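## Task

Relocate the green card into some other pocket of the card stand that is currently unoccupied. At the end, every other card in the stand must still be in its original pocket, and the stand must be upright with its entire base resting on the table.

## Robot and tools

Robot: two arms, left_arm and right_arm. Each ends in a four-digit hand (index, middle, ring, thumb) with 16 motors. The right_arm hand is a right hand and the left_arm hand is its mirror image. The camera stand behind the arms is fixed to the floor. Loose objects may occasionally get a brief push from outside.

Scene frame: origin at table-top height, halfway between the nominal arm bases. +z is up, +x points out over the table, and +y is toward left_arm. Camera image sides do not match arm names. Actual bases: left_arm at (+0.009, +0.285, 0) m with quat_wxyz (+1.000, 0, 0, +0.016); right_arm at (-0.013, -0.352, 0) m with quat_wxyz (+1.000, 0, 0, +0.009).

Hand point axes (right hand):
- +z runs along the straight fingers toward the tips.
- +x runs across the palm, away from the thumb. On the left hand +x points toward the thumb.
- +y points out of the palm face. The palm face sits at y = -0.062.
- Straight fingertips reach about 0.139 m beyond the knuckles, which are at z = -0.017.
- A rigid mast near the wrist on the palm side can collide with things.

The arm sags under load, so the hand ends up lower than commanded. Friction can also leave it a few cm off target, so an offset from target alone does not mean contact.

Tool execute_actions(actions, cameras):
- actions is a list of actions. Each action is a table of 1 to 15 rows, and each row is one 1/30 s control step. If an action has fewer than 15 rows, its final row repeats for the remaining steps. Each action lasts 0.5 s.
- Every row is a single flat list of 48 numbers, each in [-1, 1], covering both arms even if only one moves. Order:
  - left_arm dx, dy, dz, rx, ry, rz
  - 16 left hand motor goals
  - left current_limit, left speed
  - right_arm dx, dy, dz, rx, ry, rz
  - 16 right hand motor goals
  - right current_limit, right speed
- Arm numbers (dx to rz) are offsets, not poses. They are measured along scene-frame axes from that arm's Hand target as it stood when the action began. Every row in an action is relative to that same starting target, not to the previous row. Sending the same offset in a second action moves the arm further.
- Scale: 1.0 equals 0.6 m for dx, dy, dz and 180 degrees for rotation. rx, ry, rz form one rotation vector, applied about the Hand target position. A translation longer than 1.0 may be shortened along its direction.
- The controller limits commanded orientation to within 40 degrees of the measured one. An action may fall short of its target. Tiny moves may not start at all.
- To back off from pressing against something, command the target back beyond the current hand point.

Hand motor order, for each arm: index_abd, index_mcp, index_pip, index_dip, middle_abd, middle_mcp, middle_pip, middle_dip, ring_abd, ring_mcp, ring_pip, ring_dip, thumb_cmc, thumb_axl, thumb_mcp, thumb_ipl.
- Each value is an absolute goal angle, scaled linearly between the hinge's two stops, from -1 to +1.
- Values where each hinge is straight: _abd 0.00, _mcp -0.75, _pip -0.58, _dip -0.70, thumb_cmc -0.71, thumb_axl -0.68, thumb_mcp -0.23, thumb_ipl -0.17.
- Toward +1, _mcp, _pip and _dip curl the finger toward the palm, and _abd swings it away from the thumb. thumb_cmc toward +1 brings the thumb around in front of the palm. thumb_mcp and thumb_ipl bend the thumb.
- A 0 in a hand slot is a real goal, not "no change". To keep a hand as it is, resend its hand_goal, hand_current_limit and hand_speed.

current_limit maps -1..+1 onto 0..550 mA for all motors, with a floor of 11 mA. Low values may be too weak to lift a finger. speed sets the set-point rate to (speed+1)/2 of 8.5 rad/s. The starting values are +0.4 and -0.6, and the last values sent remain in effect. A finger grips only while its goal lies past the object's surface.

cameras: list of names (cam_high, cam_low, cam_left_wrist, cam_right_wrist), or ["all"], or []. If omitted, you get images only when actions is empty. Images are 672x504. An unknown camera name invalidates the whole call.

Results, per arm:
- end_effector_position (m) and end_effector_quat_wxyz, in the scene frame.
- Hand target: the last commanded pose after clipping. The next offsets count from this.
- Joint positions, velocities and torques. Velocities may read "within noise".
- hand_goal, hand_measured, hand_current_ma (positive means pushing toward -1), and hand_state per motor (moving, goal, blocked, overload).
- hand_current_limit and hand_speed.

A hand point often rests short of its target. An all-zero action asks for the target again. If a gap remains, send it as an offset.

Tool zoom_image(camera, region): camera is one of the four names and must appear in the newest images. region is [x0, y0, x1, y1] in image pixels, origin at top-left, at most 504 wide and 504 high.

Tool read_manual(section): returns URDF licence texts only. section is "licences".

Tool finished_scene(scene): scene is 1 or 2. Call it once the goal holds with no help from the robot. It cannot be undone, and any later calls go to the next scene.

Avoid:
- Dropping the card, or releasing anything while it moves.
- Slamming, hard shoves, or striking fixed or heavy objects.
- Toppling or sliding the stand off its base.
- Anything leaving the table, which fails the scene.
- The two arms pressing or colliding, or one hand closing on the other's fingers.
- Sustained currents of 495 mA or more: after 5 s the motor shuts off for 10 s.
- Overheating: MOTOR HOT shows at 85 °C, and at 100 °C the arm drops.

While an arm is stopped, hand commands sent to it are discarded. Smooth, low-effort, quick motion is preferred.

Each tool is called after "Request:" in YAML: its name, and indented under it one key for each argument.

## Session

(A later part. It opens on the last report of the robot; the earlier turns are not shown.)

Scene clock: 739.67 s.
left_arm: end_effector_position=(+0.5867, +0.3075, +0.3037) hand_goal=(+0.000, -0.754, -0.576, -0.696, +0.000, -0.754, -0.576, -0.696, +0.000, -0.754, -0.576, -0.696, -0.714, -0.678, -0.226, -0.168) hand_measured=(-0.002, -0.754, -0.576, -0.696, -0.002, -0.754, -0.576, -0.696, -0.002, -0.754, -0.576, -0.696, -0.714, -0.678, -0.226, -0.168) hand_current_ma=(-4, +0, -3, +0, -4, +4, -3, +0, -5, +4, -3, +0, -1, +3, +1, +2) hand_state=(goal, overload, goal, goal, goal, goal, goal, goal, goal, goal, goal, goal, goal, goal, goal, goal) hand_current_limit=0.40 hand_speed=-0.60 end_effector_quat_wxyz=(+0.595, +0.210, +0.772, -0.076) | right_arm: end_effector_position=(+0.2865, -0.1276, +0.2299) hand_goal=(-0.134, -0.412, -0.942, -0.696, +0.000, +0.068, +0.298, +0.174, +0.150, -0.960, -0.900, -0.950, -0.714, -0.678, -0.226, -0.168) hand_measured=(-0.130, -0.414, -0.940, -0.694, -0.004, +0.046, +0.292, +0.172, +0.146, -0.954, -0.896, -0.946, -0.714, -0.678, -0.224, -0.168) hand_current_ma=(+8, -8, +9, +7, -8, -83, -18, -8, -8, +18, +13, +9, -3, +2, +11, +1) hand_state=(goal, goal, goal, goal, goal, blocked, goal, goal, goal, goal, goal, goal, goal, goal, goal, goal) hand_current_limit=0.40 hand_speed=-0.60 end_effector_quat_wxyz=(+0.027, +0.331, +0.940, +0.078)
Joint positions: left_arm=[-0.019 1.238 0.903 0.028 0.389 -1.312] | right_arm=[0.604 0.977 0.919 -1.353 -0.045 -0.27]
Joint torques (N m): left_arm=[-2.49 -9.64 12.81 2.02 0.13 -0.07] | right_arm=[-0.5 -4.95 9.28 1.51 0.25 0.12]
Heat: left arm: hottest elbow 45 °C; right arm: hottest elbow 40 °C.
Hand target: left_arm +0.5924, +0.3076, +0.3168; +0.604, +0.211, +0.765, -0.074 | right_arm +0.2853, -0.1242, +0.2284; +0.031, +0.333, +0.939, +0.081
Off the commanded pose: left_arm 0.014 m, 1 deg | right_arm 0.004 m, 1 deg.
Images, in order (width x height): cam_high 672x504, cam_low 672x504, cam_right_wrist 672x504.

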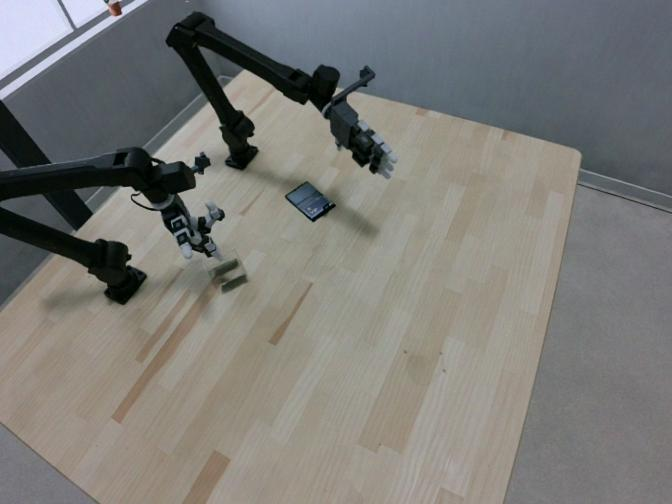

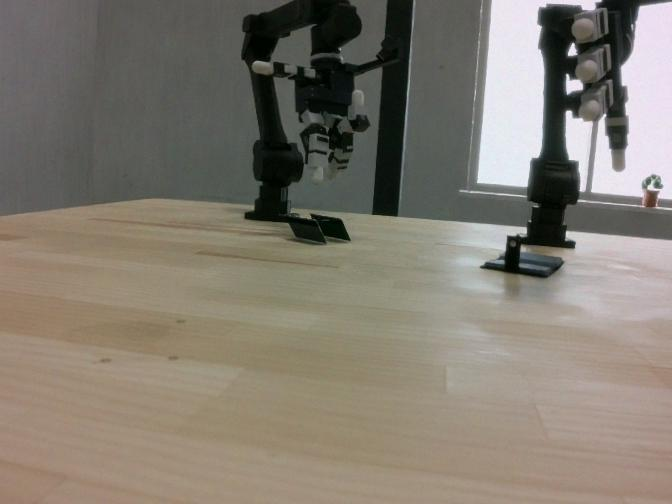

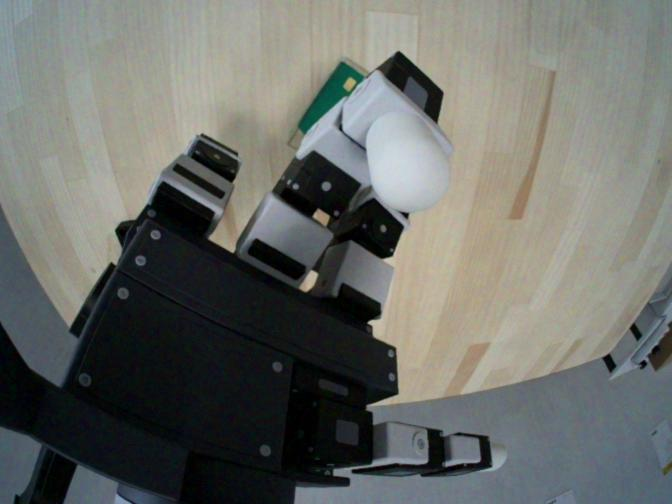

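Request:
execute_actions:
  actions:
    - [[0,0,0,0,0,0,0,-0.754,-0.576,-0.696,0,-0.754,-0.576,-0.696,0,-0.754,-0.576,-0.696,-0.714,-0.678,-0.226,-0.168,0.4,-0.6,0,0,0,0,0,0,-0.133,-0.411,-0.942,-0.696,0.1,-0.96,-0.9,-0.95,0.25,-0.96,-0.9,-0.95,-0.714,-0.678,-0.226,-0.168,0.4,-0.6]]
    - [[0,0,0,0,0,0,0,-0.754,-0.576,-0.696,0,-0.754,-0.576,-0.696,0,-0.754,-0.576,-0.696,-0.714,-0.678,-0.226,-0.168,0.4,-0.6,0,0,-0.03,0,0,0,-0.133,-0.411,-0.942,-0.696,0.1,-0.96,-0.9,-0.95,0.25,-0.96,-0.9,-0.95,-0.714,-0.678,-0.226,-0.168,0.4,-0.6]]
  cameras: ["cam_right_wrist", "cam_low", "cam_high"]

Request:
zoom_image:
  camera: "cam_right_wrist"
  region: [260, 20, 440, 180]

Request:
zoom_image:
  camera: "cam_low"
  region: [270, 150, 380, 256]

Scene clock: 745.80 s.
left_arm: end_effector_position=(+0.5867, +0.3075, +0.3037) hand_goal=(+0.000, -0.754, -0.576, -0.696, +0.000, -0.754, -0.576, -0.696, +0.000, -0.754, -0.576, -0.696, -0.714, -0.678, -0.226, -0.168) hand_measured=(-0.002, -0.754, -0.576, -0.696, -0.002, -0.754, -0.576, -0.696, -0.002, -0.754, -0.576, -0.696, -0.714, -0.678, -0.226, -0.168) hand_current_ma=(-4, +0, -3, +0, -4, +4, -3, +0, -5, +4, -3, +0, -1, +3, +1, +2) hand_state=(goal, overload, goal, goal, goal, goal, goal, goal, goal, goal, goal, goal, goal, goal, goal, goal) hand_current_limit=0.40 hand_speed=-0.60 end_effector_quat_wxyz=(+0.595, +0.210, +0.772, -0.076) | right_arm: end_effector_position=(+0.2859, -0.1281, +0.2124) hand_goal=(-0.134, -0.412, -0.942, -0.696, +0.100, -0.960, -0.900, -0.950, +0.250, -0.960, -0.900, -0.950, -0.714, -0.678, -0.226, -0.168) hand_measured=(-0.130, -0.414, -0.940, -0.694, +0.096, -0.952, -0.894, -0.946, +0.246, -0.954, -0.896, -0.946, -0.714, -0.678, -0.224, -0.168) hand_current_ma=(+8, -8, +8, +7, -11, +27, +16, +10, -13, +18, +13, +9, -3, +2, +11, +1) hand_state=(goal, goal, goal, goal, goal, goal, goal, goal, goal, goal, goal, goal, goal, goal, goal, goal) hand_current_limit=0.40 hand_speed=-0.60 end_effector_quat_wxyz=(+0.029, +0.332, +0.940, +0.079)
Joint positions: left_arm=[-0.019 1.238 0.903 0.028 0.389 -1.312] | right_arm=[0.607 0.977 0.872 -1.304 -0.042 -0.264]
Joint torques (N m): left_arm=[-2.49 -9.58 12.81 2 0.13 -0.07] | right_arm=[-0.32 -4.6 9.57 1.5 0.28 0.16]
Heat: left arm: hottest elbow 45 °C; right arm: hottest elbow 40 °C.
Hand target: left_arm +0.5924, +0.3076, +0.3168; +0.604, +0.211, +0.765, -0.074 | right_arm +0.2854, -0.1242, +0.2105; +0.031, +0.333, +0.939, +0.081
Off the commanded pose: left_arm 0.014 m, 1 deg | right_arm 0.004 m, 0 deg.
Images, in order (width x height): cam_high 672x504, cam_low 672x504, cam_right_wrist 672x504.

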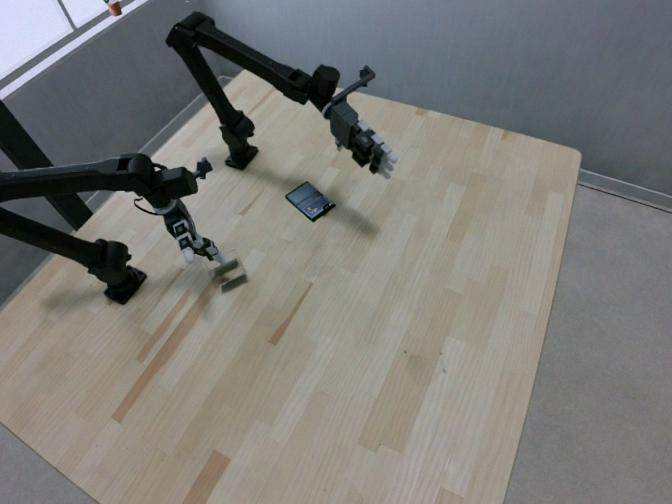

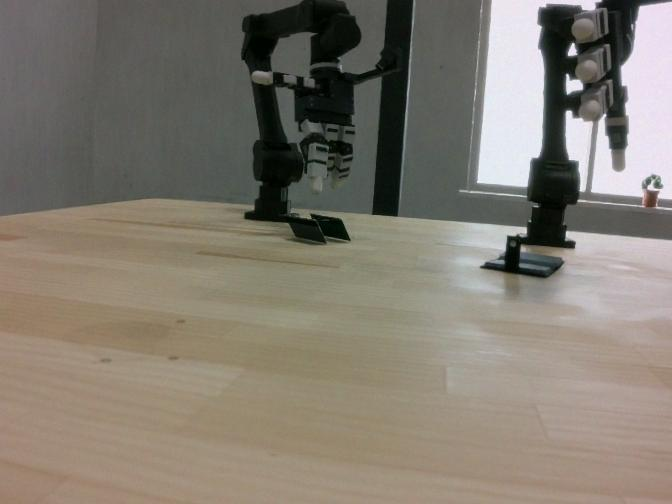

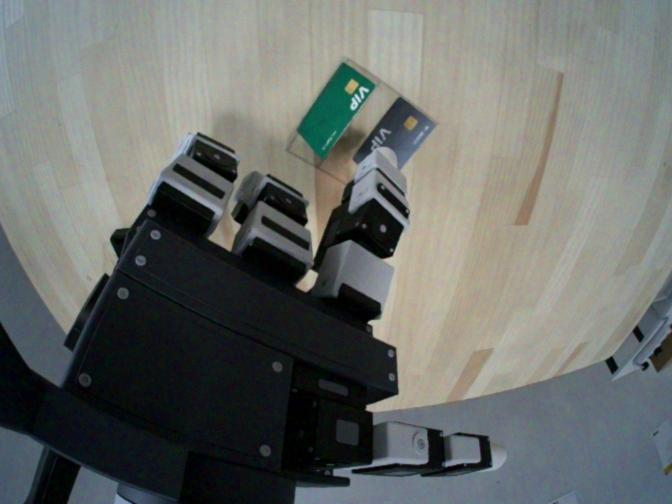

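Scaled by 2.800 from the camera's 672x504 image, which has a finer 960x720 frame.

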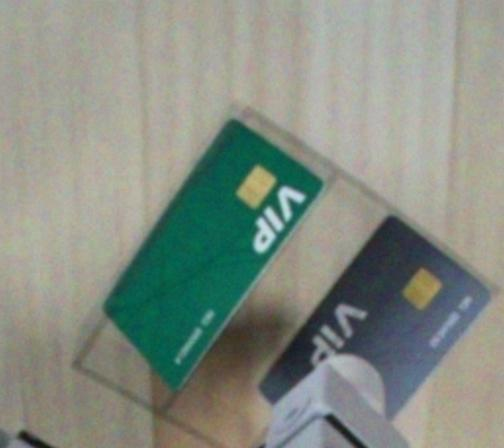

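Scaled by 4.582 from the camera's 672x504 image, which has a finer 960x720 frame.

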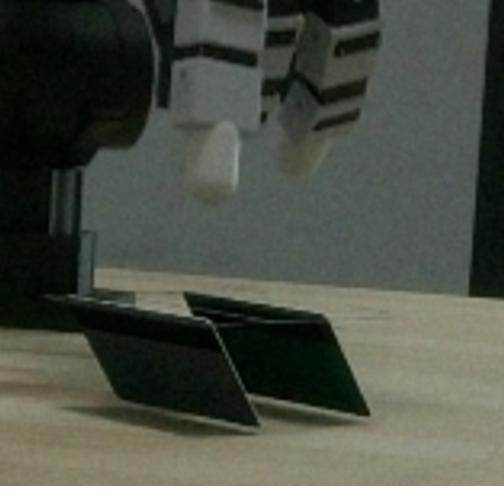

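Request:
execute_actions:
  actions:
    - [[0,0,0,0,0,0,0,-0.754,-0.576,-0.696,0,-0.754,-0.576,-0.696,0,-0.754,-0.576,-0.696,-0.714,-0.678,-0.226,-0.168,0.4,-0.6,0.0042,0.0052,-0.0321,0,0,0,-0.133,-0.411,-0.942,-0.696,0.1,-0.96,-0.9,-0.95,0.25,-0.96,-0.9,-0.95,-0.714,-0.678,-0.226,-0.168,0.4,-0.6]]
    - [[0,0,0,0,0,0,0,-0.754,-0.576,-0.696,0,-0.754,-0.576,-0.696,0,-0.754,-0.576,-0.696,-0.714,-0.678,-0.226,-0.168,0.4,-0.6,0.0042,0.0052,-0.0321,0,0,0,-0.133,-0.411,-0.942,-0.696,0.1,-0.96,-0.9,-0.95,0.25,-0.96,-0.9,-0.95,-0.714,-0.678,-0.226,-0.168,0.4,-0.6]]
  cameras: ["cam_right_wrist", "cam_low"]

Request:
zoom_image:
  camera: "cam_right_wrist"
  region: [260, 30, 440, 190]

Request:
zoom_image:
  camera: "cam_low"
  region: [270, 170, 370, 256]

Scene clock: 765.90 s.
left_arm: end_effector_position=(+0.5867, +0.3075, +0.3037) hand_goal=(+0.000, -0.754, -0.576, -0.696, +0.000, -0.754, -0.576, -0.696, +0.000, -0.754, -0.576, -0.696, -0.714, -0.678, -0.226, -0.168) hand_measured=(-0.002, -0.754, -0.576, -0.696, -0.002, -0.754, -0.576, -0.696, -0.002, -0.754, -0.576, -0.696, -0.714, -0.678, -0.226, -0.168) hand_current_ma=(-4, +0, -3, +0, -4, +4, -3, +0, -5, +4, -3, +0, -1, +3, +1, +2) hand_state=(goal, overload, goal, goal, goal, goal, goal, goal, goal, goal, goal, goal, goal, goal, goal, goal) hand_current_limit=0.40 hand_speed=-0.60 end_effector_quat_wxyz=(+0.595, +0.210, +0.772, -0.076) | right_arm: end_effector_position=(+0.2907, -0.1222, +0.1763) hand_goal=(-0.134, -0.412, -0.942, -0.696, +0.100, -0.960, -0.900, -0.950, +0.250, -0.960, -0.900, -0.950, -0.714, -0.678, -0.226, -0.168) hand_measured=(-0.130, -0.414, -0.940, -0.694, +0.096, -0.952, -0.896, -0.946, +0.246, -0.954, -0.896, -0.946, -0.714, -0.678, -0.224, -0.168) hand_current_ma=(+8, -8, +8, +7, -11, +27, +15, +10, -13, +18, +13, +9, -3, +2, +11, +1) hand_state=(goal, goal, goal, goal, goal, goal, goal, goal, goal, goal, goal, goal, goal, goal, goal, goal) hand_current_limit=0.40 hand_speed=-0.60 end_effector_quat_wxyz=(+0.031, +0.332, +0.939, +0.081)
Joint positions: left_arm=[-0.019 1.238 0.903 0.028 0.389 -1.312] | right_arm=[0.614 1.013 0.795 -1.184 -0.041 -0.257]
Joint torques (N m): left_arm=[-2.49 -9.64 12.79 2.02 0.13 -0.07] | right_arm=[-0.62 -4.25 9.43 1.7 0.28 0.18]
Heat: left arm: hottest elbow 45 °C; right arm: hottest elbow 40 °C.
Hand target: left_arm +0.5924, +0.3076, +0.3168; +0.604, +0.211, +0.765, -0.074 | right_arm +0.2903, -0.1180, +0.1720; +0.031, +0.333, +0.939, +0.081
Off the commanded pose: left_arm 0.014 m, 1 deg | right_arm 0.006 m, 0 deg.
Images, in order (width x height): cam_low 672x504, cam_right_wrist 672x504.

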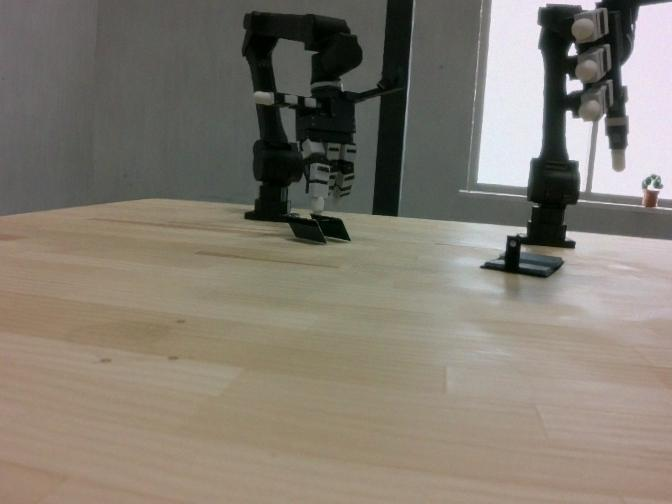

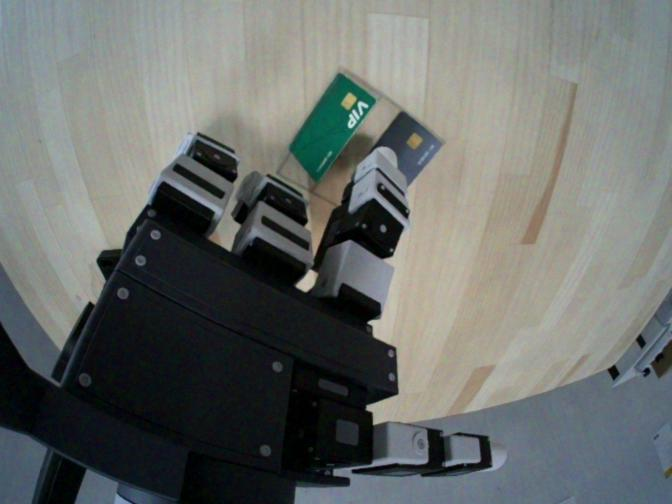

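Scaled by 2.800 from the camera's 672x504 image, which has a finer 960x720 frame.

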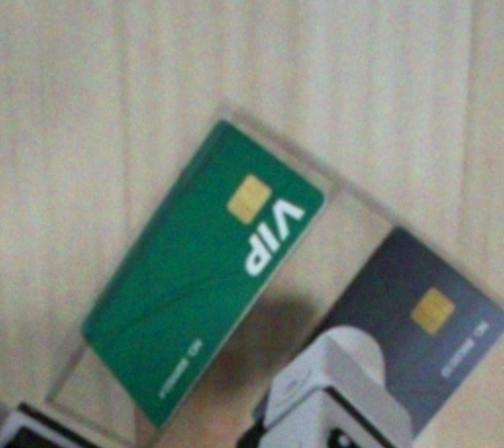

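Scaled by 5.040 from the camera's 672x504 image, which has a finer 960x720 frame.

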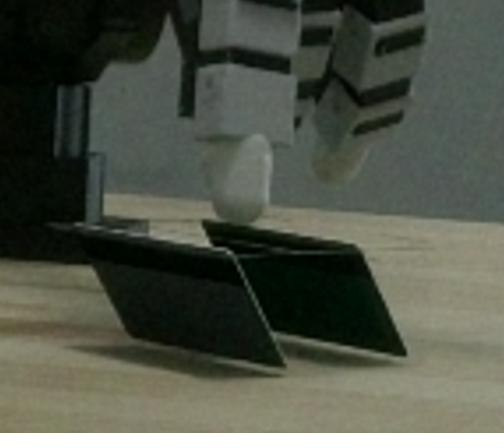

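Request:
execute_actions:
  actions:
    - [[0,0,0,0,0,0,0,-0.754,-0.576,-0.696,0,-0.754,-0.576,-0.696,0,-0.754,-0.576,-0.696,-0.714,-0.678,-0.226,-0.168,0.4,-0.6,0,0,0,0,0,0,-0.133,-0.548,-0.7956,-0.696,0.2,-0.96,-0.9,-0.95,0.3,-0.96,-0.9,-0.95,-0.714,-0.678,-0.226,-0.168,0.4,-0.6]]
    - [[0,0,0,0,0,0,0,-0.754,-0.576,-0.696,0,-0.754,-0.576,-0.696,0,-0.754,-0.576,-0.696,-0.714,-0.678,-0.226,-0.168,0.4,-0.6,0,0,0,0,0,0,0.05,-0.548,-0.7956,-0.696,0.25,-0.96,-0.9,-0.95,0.35,-0.96,-0.9,-0.95,-0.714,-0.678,-0.226,-0.168,0.4,-0.8]]
    - [[0,0,0,0,0,0,0,-0.754,-0.576,-0.696,0,-0.754,-0.576,-0.696,0,-0.754,-0.576,-0.696,-0.714,-0.678,-0.226,-0.168,0.4,-0.6,0,0,0,0,0,0,0.3,-0.548,-0.7956,-0.696,0.3,-0.96,-0.9,-0.95,0.4,-0.96,-0.9,-0.95,-0.714,-0.678,-0.226,-0.168,0.4,-0.8]]
  cameras: ["cam_right_wrist", "cam_low"]

Request:
zoom_image:
  camera: "cam_right_wrist"
  region: [260, 30, 440, 190]

Request:
zoom_image:
  camera: "cam_low"
  region: [270, 170, 370, 256]

Scene clock: 782.70 s.
left_arm: end_effector_position=(+0.5867, +0.3075, +0.3037) hand_goal=(+0.000, -0.754, -0.576, -0.696, +0.000, -0.754, -0.576, -0.696, +0.000, -0.754, -0.576, -0.696, -0.714, -0.678, -0.226, -0.168) hand_measured=(-0.002, -0.754, -0.576, -0.696, -0.002, -0.754, -0.576, -0.696, -0.002, -0.754, -0.576, -0.696, -0.714, -0.678, -0.226, -0.168) hand_current_ma=(-4, +0, -3, +0, -4, +4, -3, +0, -5, +4, -3, +0, -1, +3, +1, +2) hand_state=(goal, overload, goal, goal, goal, goal, goal, goal, goal, goal, goal, goal, goal, goal, goal, goal) hand_current_limit=0.40 hand_speed=-0.60 end_effector_quat_wxyz=(+0.595, +0.210, +0.772, -0.076) | right_arm: end_effector_position=(+0.2936, -0.1239, +0.1770) hand_goal=(+0.300, -0.548, -0.796, -0.696, +0.300, -0.960, -0.900, -0.950, +0.400, -0.960, -0.900, -0.950, -0.714, -0.678, -0.226, -0.168) hand_measured=(+0.258, -0.548, -0.800, -0.696, +0.294, -0.952, -0.896, -0.946, +0.394, -0.954, -0.896, -0.946, -0.714, -0.678, -0.224, -0.168) hand_current_ma=(-142, +1, -9, -2, -17, +27, +15, +10, -17, +18, +13, +9, -3, +2, +11, +1) hand_state=(blocked, goal, goal, goal, goal, goal, goal, goal, goal, goal, goal, goal, goal, goal, goal, goal) hand_current_limit=0.40 hand_speed=-0.80 end_effector_quat_wxyz=(+0.039, +0.335, +0.938, +0.079)
Joint positions: left_arm=[-0.019 1.238 0.903 0.028 0.389 -1.312] | right_arm=[0.615 1.013 0.795 -1.178 -0.025 -0.252]
Joint torques (N m): left_arm=[-2.49 -9.64 12.79 2 0.13 -0.07] | right_arm=[-0.62 -4.07 9.42 1.28 -0.36 0.13]
Heat: left arm: hottest elbow 45 °C; right arm: hottest elbow 38 °C.
Hand target: left_arm +0.5924, +0.3076, +0.3168; +0.604, +0.211, +0.765, -0.074 | right_arm +0.2903, -0.1179, +0.1720; +0.031, +0.333, +0.939, +0.081
Off the commanded pose: left_arm 0.014 m, 1 deg | right_arm 0.008 m, 1 deg.
Images, in order (width x height): cam_low 672x504, cam_right_wrist 672x504.

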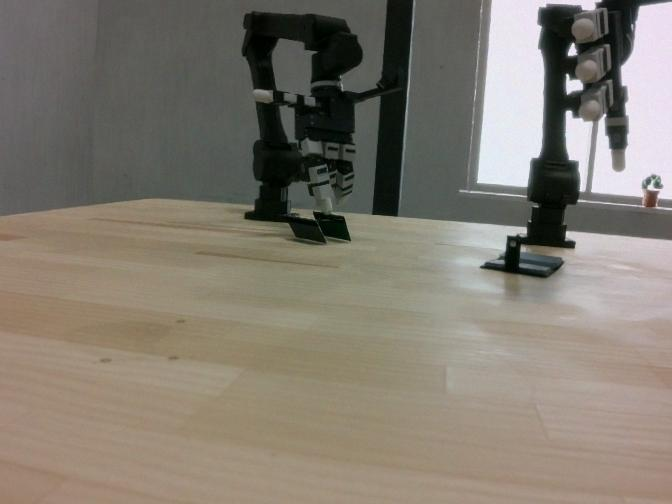

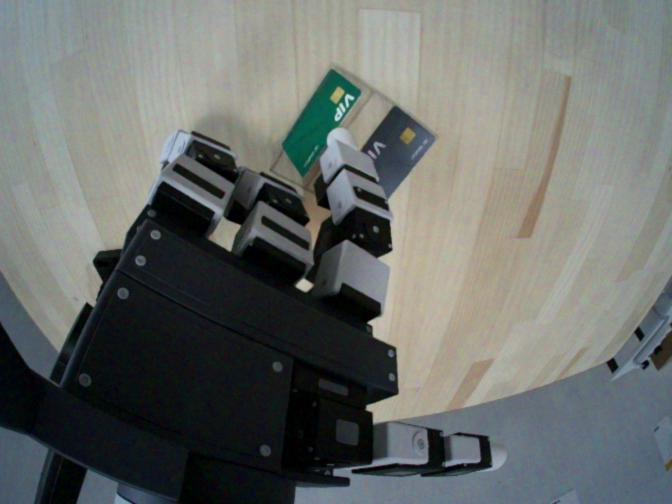

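Scaled by 2.800 from the camera's 672x504 image, which has a finer 960x720 frame.

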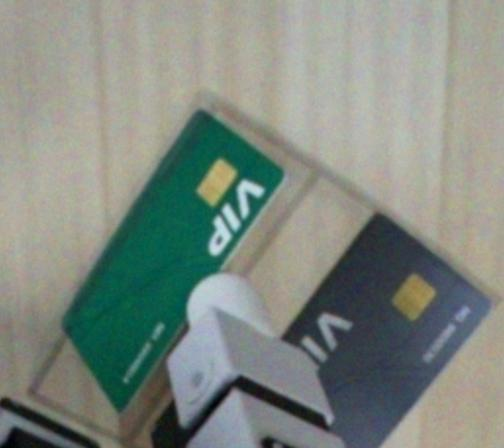

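Scaled by 5.040 from the camera's 672x504 image, which has a finer 960x720 frame.

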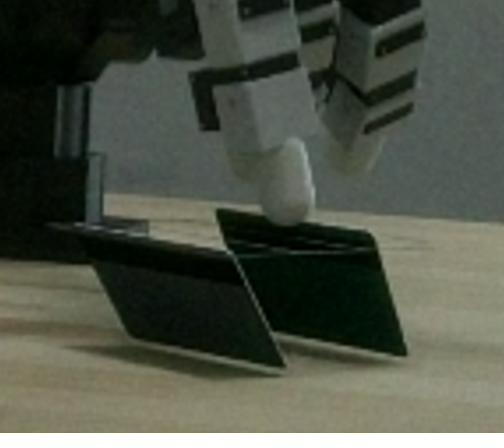

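Request:
execute_actions:
  actions:
    - [[0,0,0,0,0,0,0,-0.754,-0.576,-0.696,0,-0.754,-0.576,-0.696,0,-0.754,-0.576,-0.696,-0.714,-0.678,-0.226,-0.168,0.4,-0.6,0,0,0,0,0,0,0.42,-0.5137,-0.8321,-0.696,0.4,-0.96,-0.9,-0.95,0.5,-0.96,-0.9,-0.95,-0.714,-0.678,-0.226,-0.168,0.4,-0.8]]
  cameras: ["cam_right_wrist", "cam_low"]

Request:
zoom_image:
  camera: "cam_right_wrist"
  region: [260, 30, 440, 190]

Request:
zoom_image:
  camera: "cam_low"
  region: [270, 170, 370, 256]

Scene clock: 787.40 s.
left_arm: end_effector_position=(+0.5867, +0.3075, +0.3037) hand_goal=(+0.000, -0.754, -0.576, -0.696, +0.000, -0.754, -0.576, -0.696, +0.000, -0.754, -0.576, -0.696, -0.714, -0.678, -0.226, -0.168) hand_measured=(-0.002, -0.754, -0.576, -0.696, -0.002, -0.754, -0.576, -0.696, -0.002, -0.754, -0.576, -0.696, -0.714, -0.678, -0.226, -0.168) hand_current_ma=(-4, +0, -3, +0, -4, +4, -3, +0, -5, +4, -3, +0, -1, +3, +1, +2) hand_state=(goal, overload, goal, goal, goal, goal, goal, goal, goal, goal, goal, goal, goal, goal, goal, goal) hand_current_limit=0.40 hand_speed=-0.60 end_effector_quat_wxyz=(+0.595, +0.210, +0.772, -0.076) | right_arm: end_effector_position=(+0.2925, -0.1227, +0.1764) hand_goal=(+0.420, -0.514, -0.832, -0.696, +0.400, -0.960, -0.900, -0.950, +0.500, -0.960, -0.900, -0.950, -0.714, -0.678, -0.226, -0.168) hand_measured=(+0.414, -0.518, -0.832, -0.698, +0.392, -0.952, -0.896, -0.946, +0.494, -0.954, -0.896, -0.946, -0.714, -0.678, -0.224, -0.168) hand_current_ma=(-16, -11, -1, -5, -20, +27, +15, +10, -19, +18, +13, +9, -3, +2, +11, +1) hand_state=(goal, goal, goal, goal, goal, goal, goal, goal, goal, goal, goal, goal, goal, goal, goal, goal) hand_current_limit=0.40 hand_speed=-0.80 end_effector_quat_wxyz=(+0.035, +0.334, +0.938, +0.081)
Joint positions: left_arm=[-0.019 1.238 0.903 0.028 0.389 -1.312] | right_arm=[0.615 1.013 0.795 -1.178 -0.034 -0.251]
Joint torques (N m): left_arm=[-2.49 -9.58 12.79 2.02 0.13 -0.07] | right_arm=[-0.56 -4.42 9.44 1.37 -0.02 0.11]
Heat: left arm: hottest elbow 45 °C; right arm: hottest elbow 38 °C.
Hand target: left_arm +0.5924, +0.3076, +0.3168; +0.604, +0.211, +0.765, -0.074 | right_arm +0.2904, -0.1179, +0.1720; +0.031, +0.333, +0.939, +0.081
Off the commanded pose: left_arm 0.014 m, 1 deg | right_arm 0.007 m, 0 deg.
Images, in order (width x height): cam_low 672x504, cam_right_wrist 672x504.

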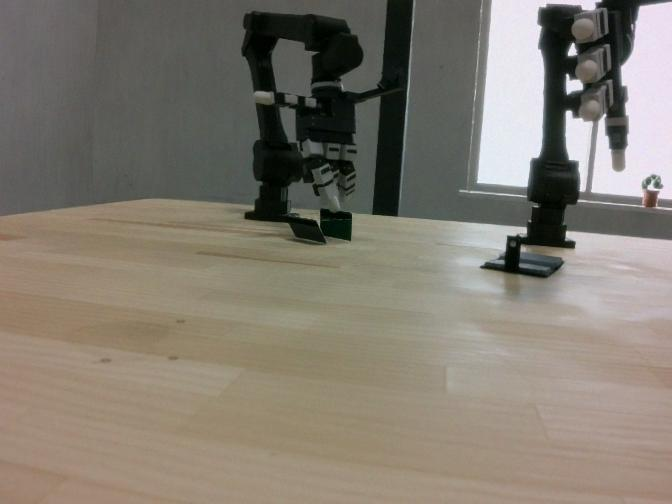

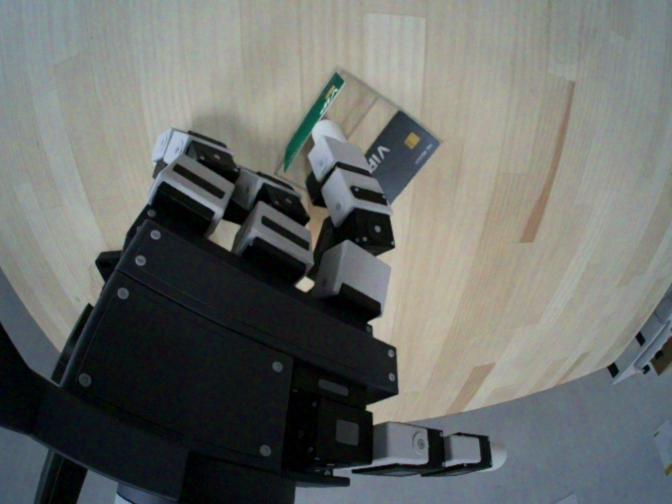

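Scaled by 2.800 from the camera's 672x504 image, which has a finer 960x720 frame.

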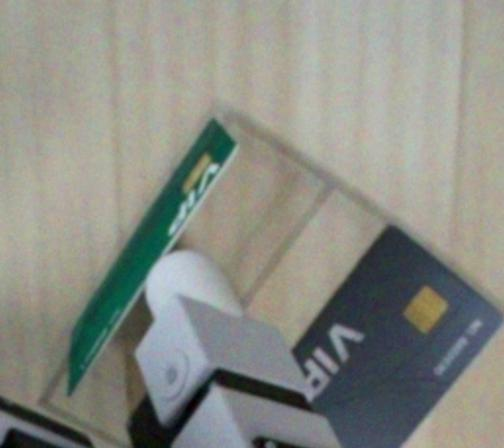

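Scaled by 5.040 from the camera's 672x504 image, which has a finer 960x720 frame.

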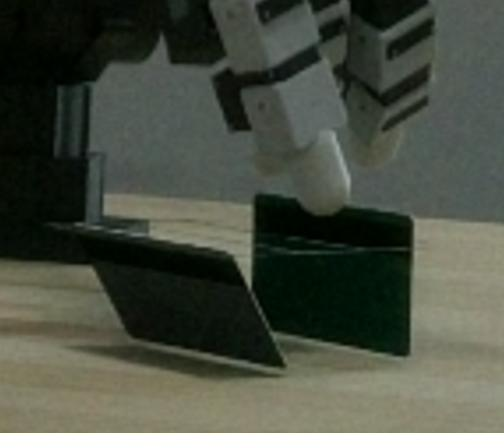

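Request:
execute_actions:
  actions:
    - [[0,0,0,0,0,0,0,-0.754,-0.576,-0.696,0,-0.754,-0.576,-0.696,0,-0.754,-0.576,-0.696,-0.714,-0.678,-0.226,-0.168,0.4,-0.6,0,0,0,0,0,0,0.42,-0.5137,-0.8321,-0.696,0.22,-0.754,-0.576,-0.696,0.4,-0.96,-0.9,-0.95,-0.714,-0.678,-0.226,-0.168,0.4,-0.8]]
    - [[0,0,0,0,0,0,0,-0.754,-0.576,-0.696,0,-0.754,-0.576,-0.696,0,-0.754,-0.576,-0.696,-0.714,-0.678,-0.226,-0.168,0.4,-0.6,0,0,0,0,0,0,0.42,-0.5137,-0.8321,-0.696,0.22,-0.754,-0.576,-0.696,0.4,-0.96,-0.9,-0.95,-0.714,-0.678,-0.226,-0.168,0.4,-0.8]]
  cameras: ["cam_right_wrist", "cam_low"]

Request:
zoom_image:
  camera: "cam_right_wrist"
  region: [250, 30, 410, 180]

Request:
zoom_image:
  camera: "cam_low"
  region: [270, 170, 370, 256]

Scene clock: 811.57 s.
left_arm: end_effector_position=(+0.5867, +0.3075, +0.3037) hand_goal=(+0.000, -0.754, -0.576, -0.696, +0.000, -0.754, -0.576, -0.696, +0.000, -0.754, -0.576, -0.696, -0.714, -0.678, -0.226, -0.168) hand_measured=(-0.002, -0.754, -0.576, -0.696, -0.002, -0.754, -0.576, -0.696, -0.002, -0.754, -0.576, -0.696, -0.714, -0.678, -0.226, -0.168) hand_current_ma=(-4, +0, -3, +0, -4, +4, -3, +0, -5, +4, -3, +0, -1, +3, +1, +2) hand_state=(goal, overload, goal, goal, goal, goal, goal, goal, goal, goal, goal, goal, goal, goal, goal, goal) hand_current_limit=0.40 hand_speed=-0.60 end_effector_quat_wxyz=(+0.595, +0.210, +0.772, -0.076) | right_arm: end_effector_position=(+0.2925, -0.1227, +0.1764) hand_goal=(+0.420, -0.514, -0.832, -0.696, +0.220, -0.754, -0.576, -0.696, +0.400, -0.960, -0.900, -0.950, -0.714, -0.678, -0.226, -0.168) hand_measured=(+0.414, -0.514, -0.832, -0.698, +0.224, -0.758, -0.582, -0.700, +0.402, -0.954, -0.896, -0.946, -0.714, -0.678, -0.224, -0.168) hand_current_ma=(-19, -1, -1, -5, +9, -12, -21, -10, +3, +18, +13, +9, -3, +2, +11, +1) hand_state=(goal, goal, goal, goal, goal, goal, goal, goal, goal, goal, goal, goal, goal, goal, goal, goal) hand_current_limit=0.40 hand_speed=-0.80 end_effector_quat_wxyz=(+0.035, +0.334, +0.938, +0.081)
Joint positions: left_arm=[-0.019 1.238 0.903 0.028 0.389 -1.312] | right_arm=[0.615 1.013 0.795 -1.178 -0.034 -0.251]
Joint torques (N m): left_arm=[-2.49 -9.58 12.81 2.02 0.13 -0.07] | right_arm=[-0.73 -4.25 9.48 1.31 0 0.12]
Heat: left arm: hottest elbow 45 °C; right arm: hottest elbow 38 °C.
Hand target: left_arm +0.5924, +0.3076, +0.3168; +0.604, +0.211, +0.765, -0.074 | right_arm +0.2904, -0.1179, +0.1720; +0.031, +0.333, +0.939, +0.081
Off the commanded pose: left_arm 0.014 m, 1 deg | right_arm 0.007 m, 0 deg.
Images, in order (width x height): cam_low 672x504, cam_right_wrist 672x504.

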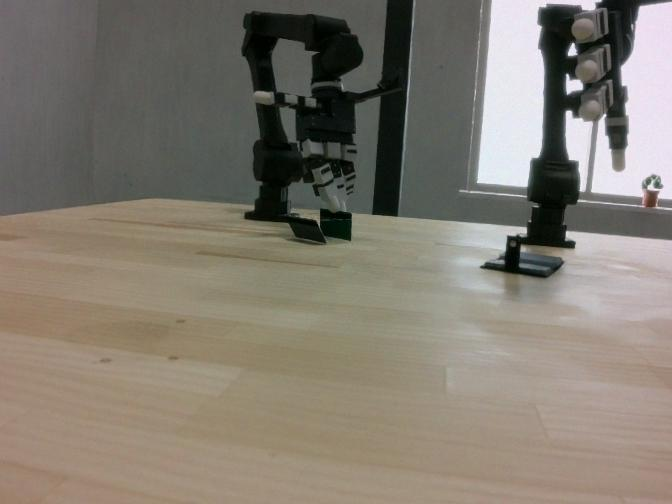

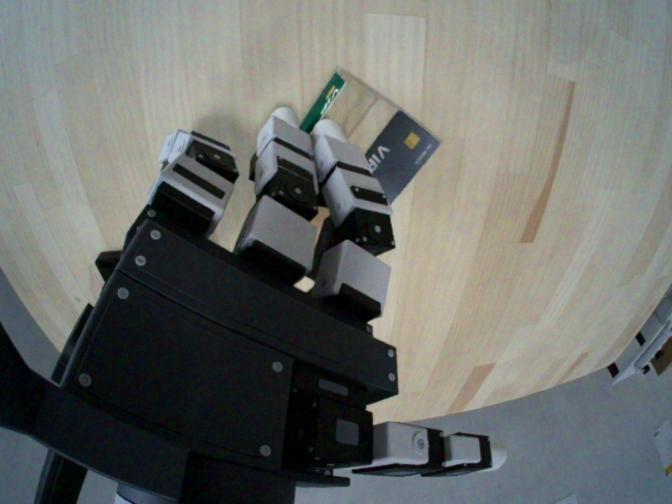

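Scaled by 3.150 from the camera's 672x504 image, which has a finer 960x720 frame.

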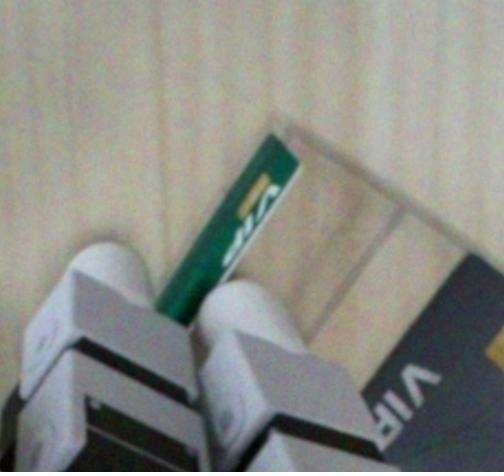

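Scaled by 5.040 from the camera's 672x504 image, which has a finer 960x720 frame.

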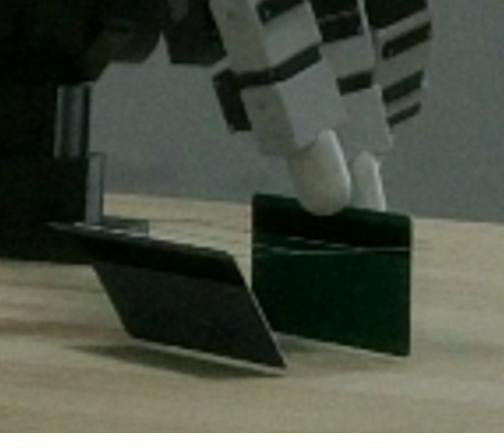

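Request:
execute_actions:
  actions:
    - [[0,0,0,0,0,0,0,-0.754,-0.576,-0.696,0,-0.754,-0.576,-0.696,0,-0.754,-0.576,-0.696,-0.714,-0.678,-0.226,-0.168,0.4,-0.6,0.0083,0.0103,-0.0208,0,0,0,0.37,-0.6164,-0.7226,-0.696,0.22,-0.754,-0.576,-0.696,0.4,-0.96,-0.9,-0.95,-0.714,-0.678,-0.226,-0.168,0.4,-0.8]]
    - [[0,0,0,0,0,0,0,-0.754,-0.576,-0.696,0,-0.754,-0.576,-0.696,0,-0.754,-0.576,-0.696,-0.714,-0.678,-0.226,-0.168,0.4,-0.6,0,0,0,0,0,0,0.36,-0.754,-0.576,-0.696,0.22,-0.754,-0.576,-0.696,0.4,-0.96,-0.9,-0.95,-0.714,-0.678,-0.226,-0.168,0.4,-0.8]]
  cameras: ["cam_right_wrist", "cam_low"]

Request:
zoom_image:
  camera: "cam_right_wrist"
  region: [250, 30, 410, 180]

Request:
zoom_image:
  camera: "cam_low"
  region: [270, 170, 370, 256]

Scene clock: 817.90 s.
left_arm: end_effector_position=(+0.5867, +0.3075, +0.3037) hand_goal=(+0.000, -0.754, -0.576, -0.696, +0.000, -0.754, -0.576, -0.696, +0.000, -0.754, -0.576, -0.696, -0.714, -0.678, -0.226, -0.168) hand_measured=(-0.002, -0.754, -0.576, -0.696, -0.002, -0.754, -0.576, -0.696, -0.002, -0.754, -0.576, -0.696, -0.714, -0.678, -0.226, -0.168) hand_current_ma=(-4, +0, -3, +0, -4, +4, -3, +0, -5, +4, -3, +0, -1, +3, +1, +2) hand_state=(goal, overload, goal, goal, goal, goal, goal, goal, goal, goal, goal, goal, goal, goal, goal, goal) hand_current_limit=0.40 hand_speed=-0.60 end_effector_quat_wxyz=(+0.595, +0.210, +0.772, -0.076) | right_arm: end_effector_position=(+0.2966, -0.1167, +0.1643) hand_goal=(+0.360, -0.754, -0.576, -0.696, +0.220, -0.754, -0.576, -0.696, +0.400, -0.960, -0.900, -0.950, -0.714, -0.678, -0.226, -0.168) hand_measured=(+0.362, -0.752, -0.580, -0.698, +0.222, -0.756, -0.578, -0.698, +0.402, -0.954, -0.896, -0.946, -0.714, -0.678, -0.224, -0.168) hand_current_ma=(+3, +6, -10, -5, +6, -9, -7, -8, +3, +18, +13, +9, -3, +2, +11, +1) hand_state=(goal, goal, goal, goal, goal, goal, goal, goal, goal, goal, goal, goal, goal, goal, goal, goal) hand_current_limit=0.40 hand_speed=-0.80 end_effector_quat_wxyz=(+0.033, +0.332, +0.939, +0.080)
Joint positions: left_arm=[-0.019 1.238 0.903 0.028 0.389 -1.312] | right_arm=[0.622 1.046 0.784 -1.138 -0.034 -0.25]
Joint torques (N m): left_arm=[-2.49 -9.58 12.81 2.02 0.13 -0.07] | right_arm=[-0.85 -4.54 9.2 1.48 0.01 0.16]
Heat: left arm: hottest elbow 45 °C; right arm: hottest elbow 38 °C.
Hand target: left_arm +0.5924, +0.3076, +0.3168; +0.604, +0.211, +0.765, -0.074 | right_arm +0.2953, -0.1118, +0.1594; +0.031, +0.333, +0.939, +0.081
Off the commanded pose: left_arm 0.014 m, 1 deg | right_arm 0.007 m, 0 deg.
Images, in order (width x height): cam_low 672x504, cam_right_wrist 672x504.

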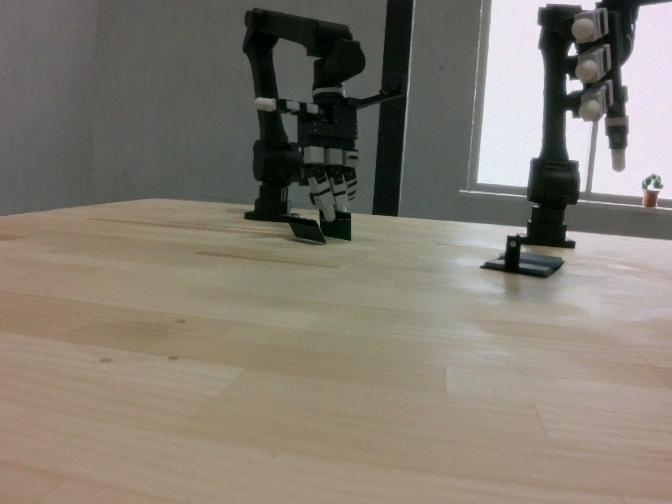

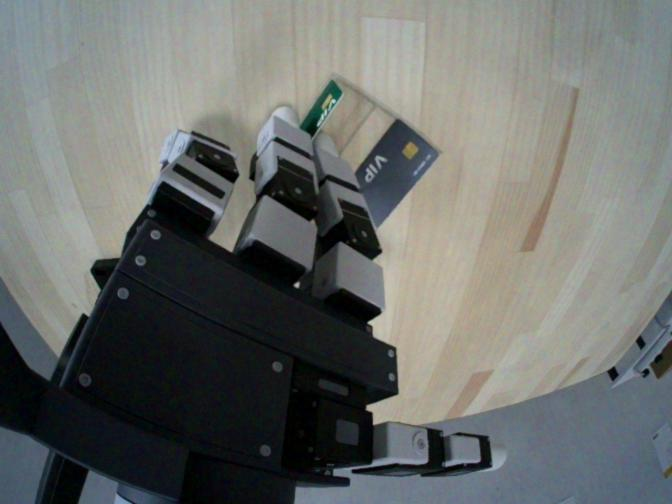

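Scaled by 3.150 from the camera's 672x504 image, which has a finer 960x720 frame.

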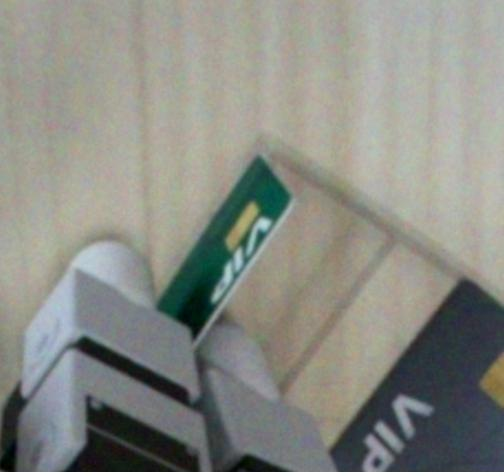

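Scaled by 5.040 from the camera's 672x504 image, which has a finer 960x720 frame.

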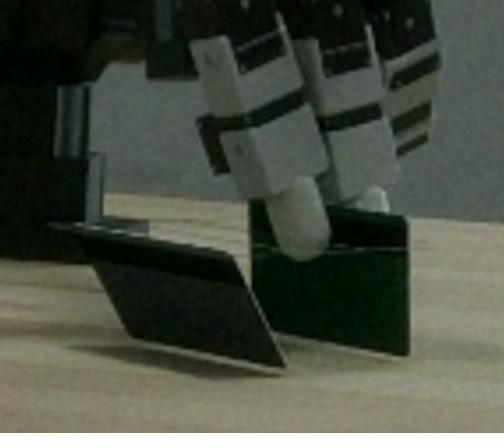

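Request:
execute_actions:
  actions:
    - [[0,0,0,0,0,0,0,-0.754,-0.576,-0.696,0,-0.754,-0.576,-0.696,0,-0.754,-0.576,-0.696,-0.714,-0.678,-0.226,-0.168,0.4,-0.6,0,0,0,0,0,0,0.38,-0.754,-0.576,-0.696,0.1,-0.754,-0.576,-0.696,0.35,-0.96,-0.9,-0.95,-0.714,-0.678,-0.226,-0.168,0.4,-0.8]]
    - [[0,0,0,0,0,0,0,-0.754,-0.576,-0.696,0,-0.754,-0.576,-0.696,0,-0.754,-0.576,-0.696,-0.714,-0.678,-0.226,-0.168,0.4,-0.6,0,0,0,0,0,0,0.43,-0.754,-0.576,-0.696,0.02,-0.754,-0.576,-0.696,0.3,-0.96,-0.9,-0.95,-0.714,-0.678,-0.226,-0.168,0.4,-0.8]]
  cameras: ["cam_right_wrist", "cam_low"]

Request:
zoom_image:
  camera: "cam_right_wrist"
  region: [250, 30, 410, 180]

Request:
zoom_image:
  camera: "cam_low"
  region: [270, 170, 370, 256]

Scene clock: 824.90 s.
left_arm: end_effector_position=(+0.5867, +0.3075, +0.3037) hand_goal=(+0.000, -0.754, -0.576, -0.696, +0.000, -0.754, -0.576, -0.696, +0.000, -0.754, -0.576, -0.696, -0.714, -0.678, -0.226, -0.168) hand_measured=(-0.002, -0.754, -0.576, -0.696, -0.002, -0.754, -0.576, -0.696, -0.002, -0.754, -0.576, -0.696, -0.714, -0.678, -0.226, -0.168) hand_current_ma=(-4, +0, -3, +0, -4, +4, -3, +0, -5, +4, -3, +0, -1, +3, +1, +2) hand_state=(goal, overload, goal, goal, goal, goal, goal, goal, goal, goal, goal, goal, goal, goal, goal, goal) hand_current_limit=0.40 hand_speed=-0.60 end_effector_quat_wxyz=(+0.595, +0.210, +0.772, -0.076) | right_arm: end_effector_position=(+0.2965, -0.1166, +0.1643) hand_goal=(+0.430, -0.754, -0.576, -0.696, +0.020, -0.754, -0.576, -0.696, +0.300, -0.960, -0.900, -0.950, -0.714, -0.678, -0.226, -0.168) hand_measured=(+0.358, -0.752, -0.580, -0.698, +0.170, -0.756, -0.578, -0.698, +0.302, -0.954, -0.896, -0.946, -0.714, -0.678, -0.224, -0.168) hand_current_ma=(-261, +6, -10, -5, +385, -9, -7, -8, +4, +18, +13, +9, -3, +2, +11, +1) hand_state=(blocked, goal, goal, goal, blocked, goal, goal, goal, goal, goal, goal, goal, goal, goal, goal, goal) hand_current_limit=0.40 hand_speed=-0.80 end_effector_quat_wxyz=(+0.033, +0.332, +0.939, +0.080)
Joint positions: left_arm=[-0.019 1.238 0.903 0.028 0.389 -1.312] | right_arm=[0.622 1.046 0.784 -1.138 -0.034 -0.25]
Joint torques (N m): left_arm=[-2.49 -9.58 12.81 2.02 0.13 -0.07] | right_arm=[-0.56 -4.37 9.28 1.54 0.03 0.17]
Heat: left arm: hottest elbow 45 °C; right arm: hottest elbow 38 °C.
Hand target: left_arm +0.5924, +0.3076, +0.3168; +0.604, +0.211, +0.765, -0.074 | right_arm +0.2953, -0.1117, +0.1594; +0.031, +0.333, +0.939, +0.081
Off the commanded pose: left_arm 0.014 m, 1 deg | right_arm 0.007 m, 0 deg.
Images, in order (width x height): cam_low 672x504, cam_right_wrist 672x504.

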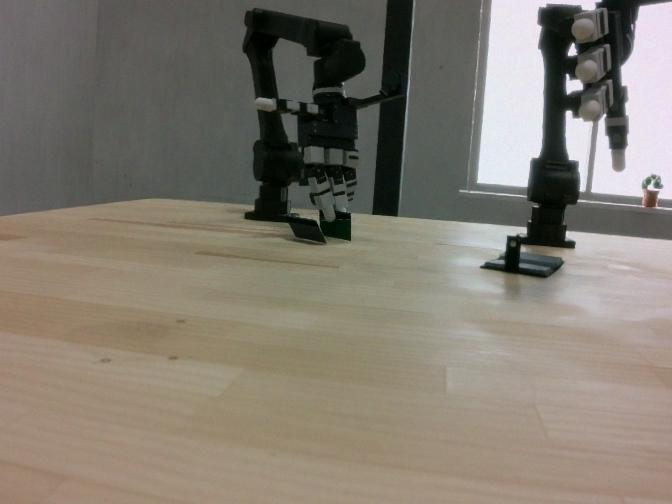

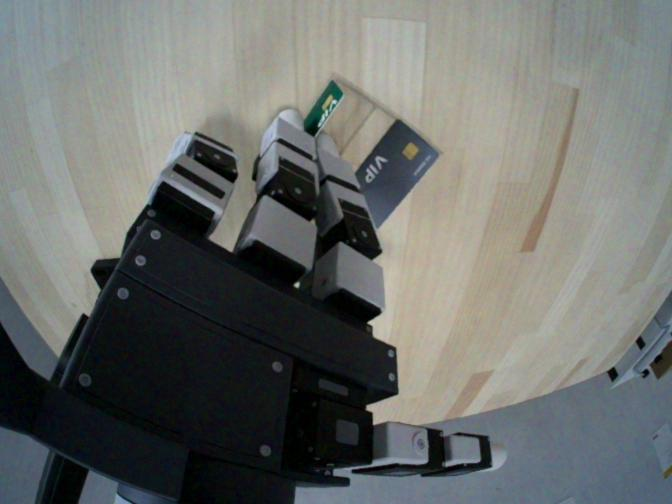

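Scaled by 3.150 from the camera's 672x504 image, which has a finer 960x720 frame.

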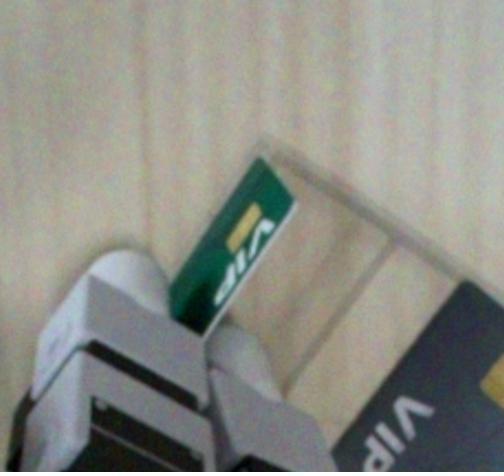

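Scaled by 5.040 from the camera's 672x504 image, which has a finer 960x720 frame.

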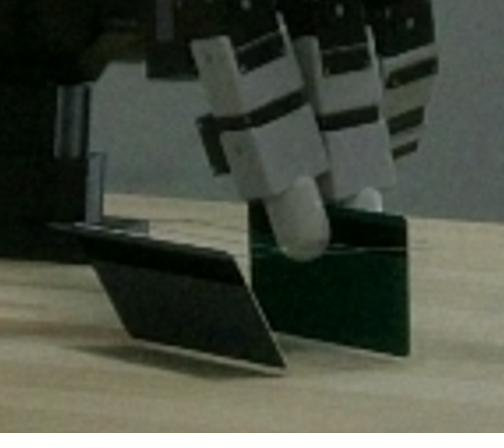

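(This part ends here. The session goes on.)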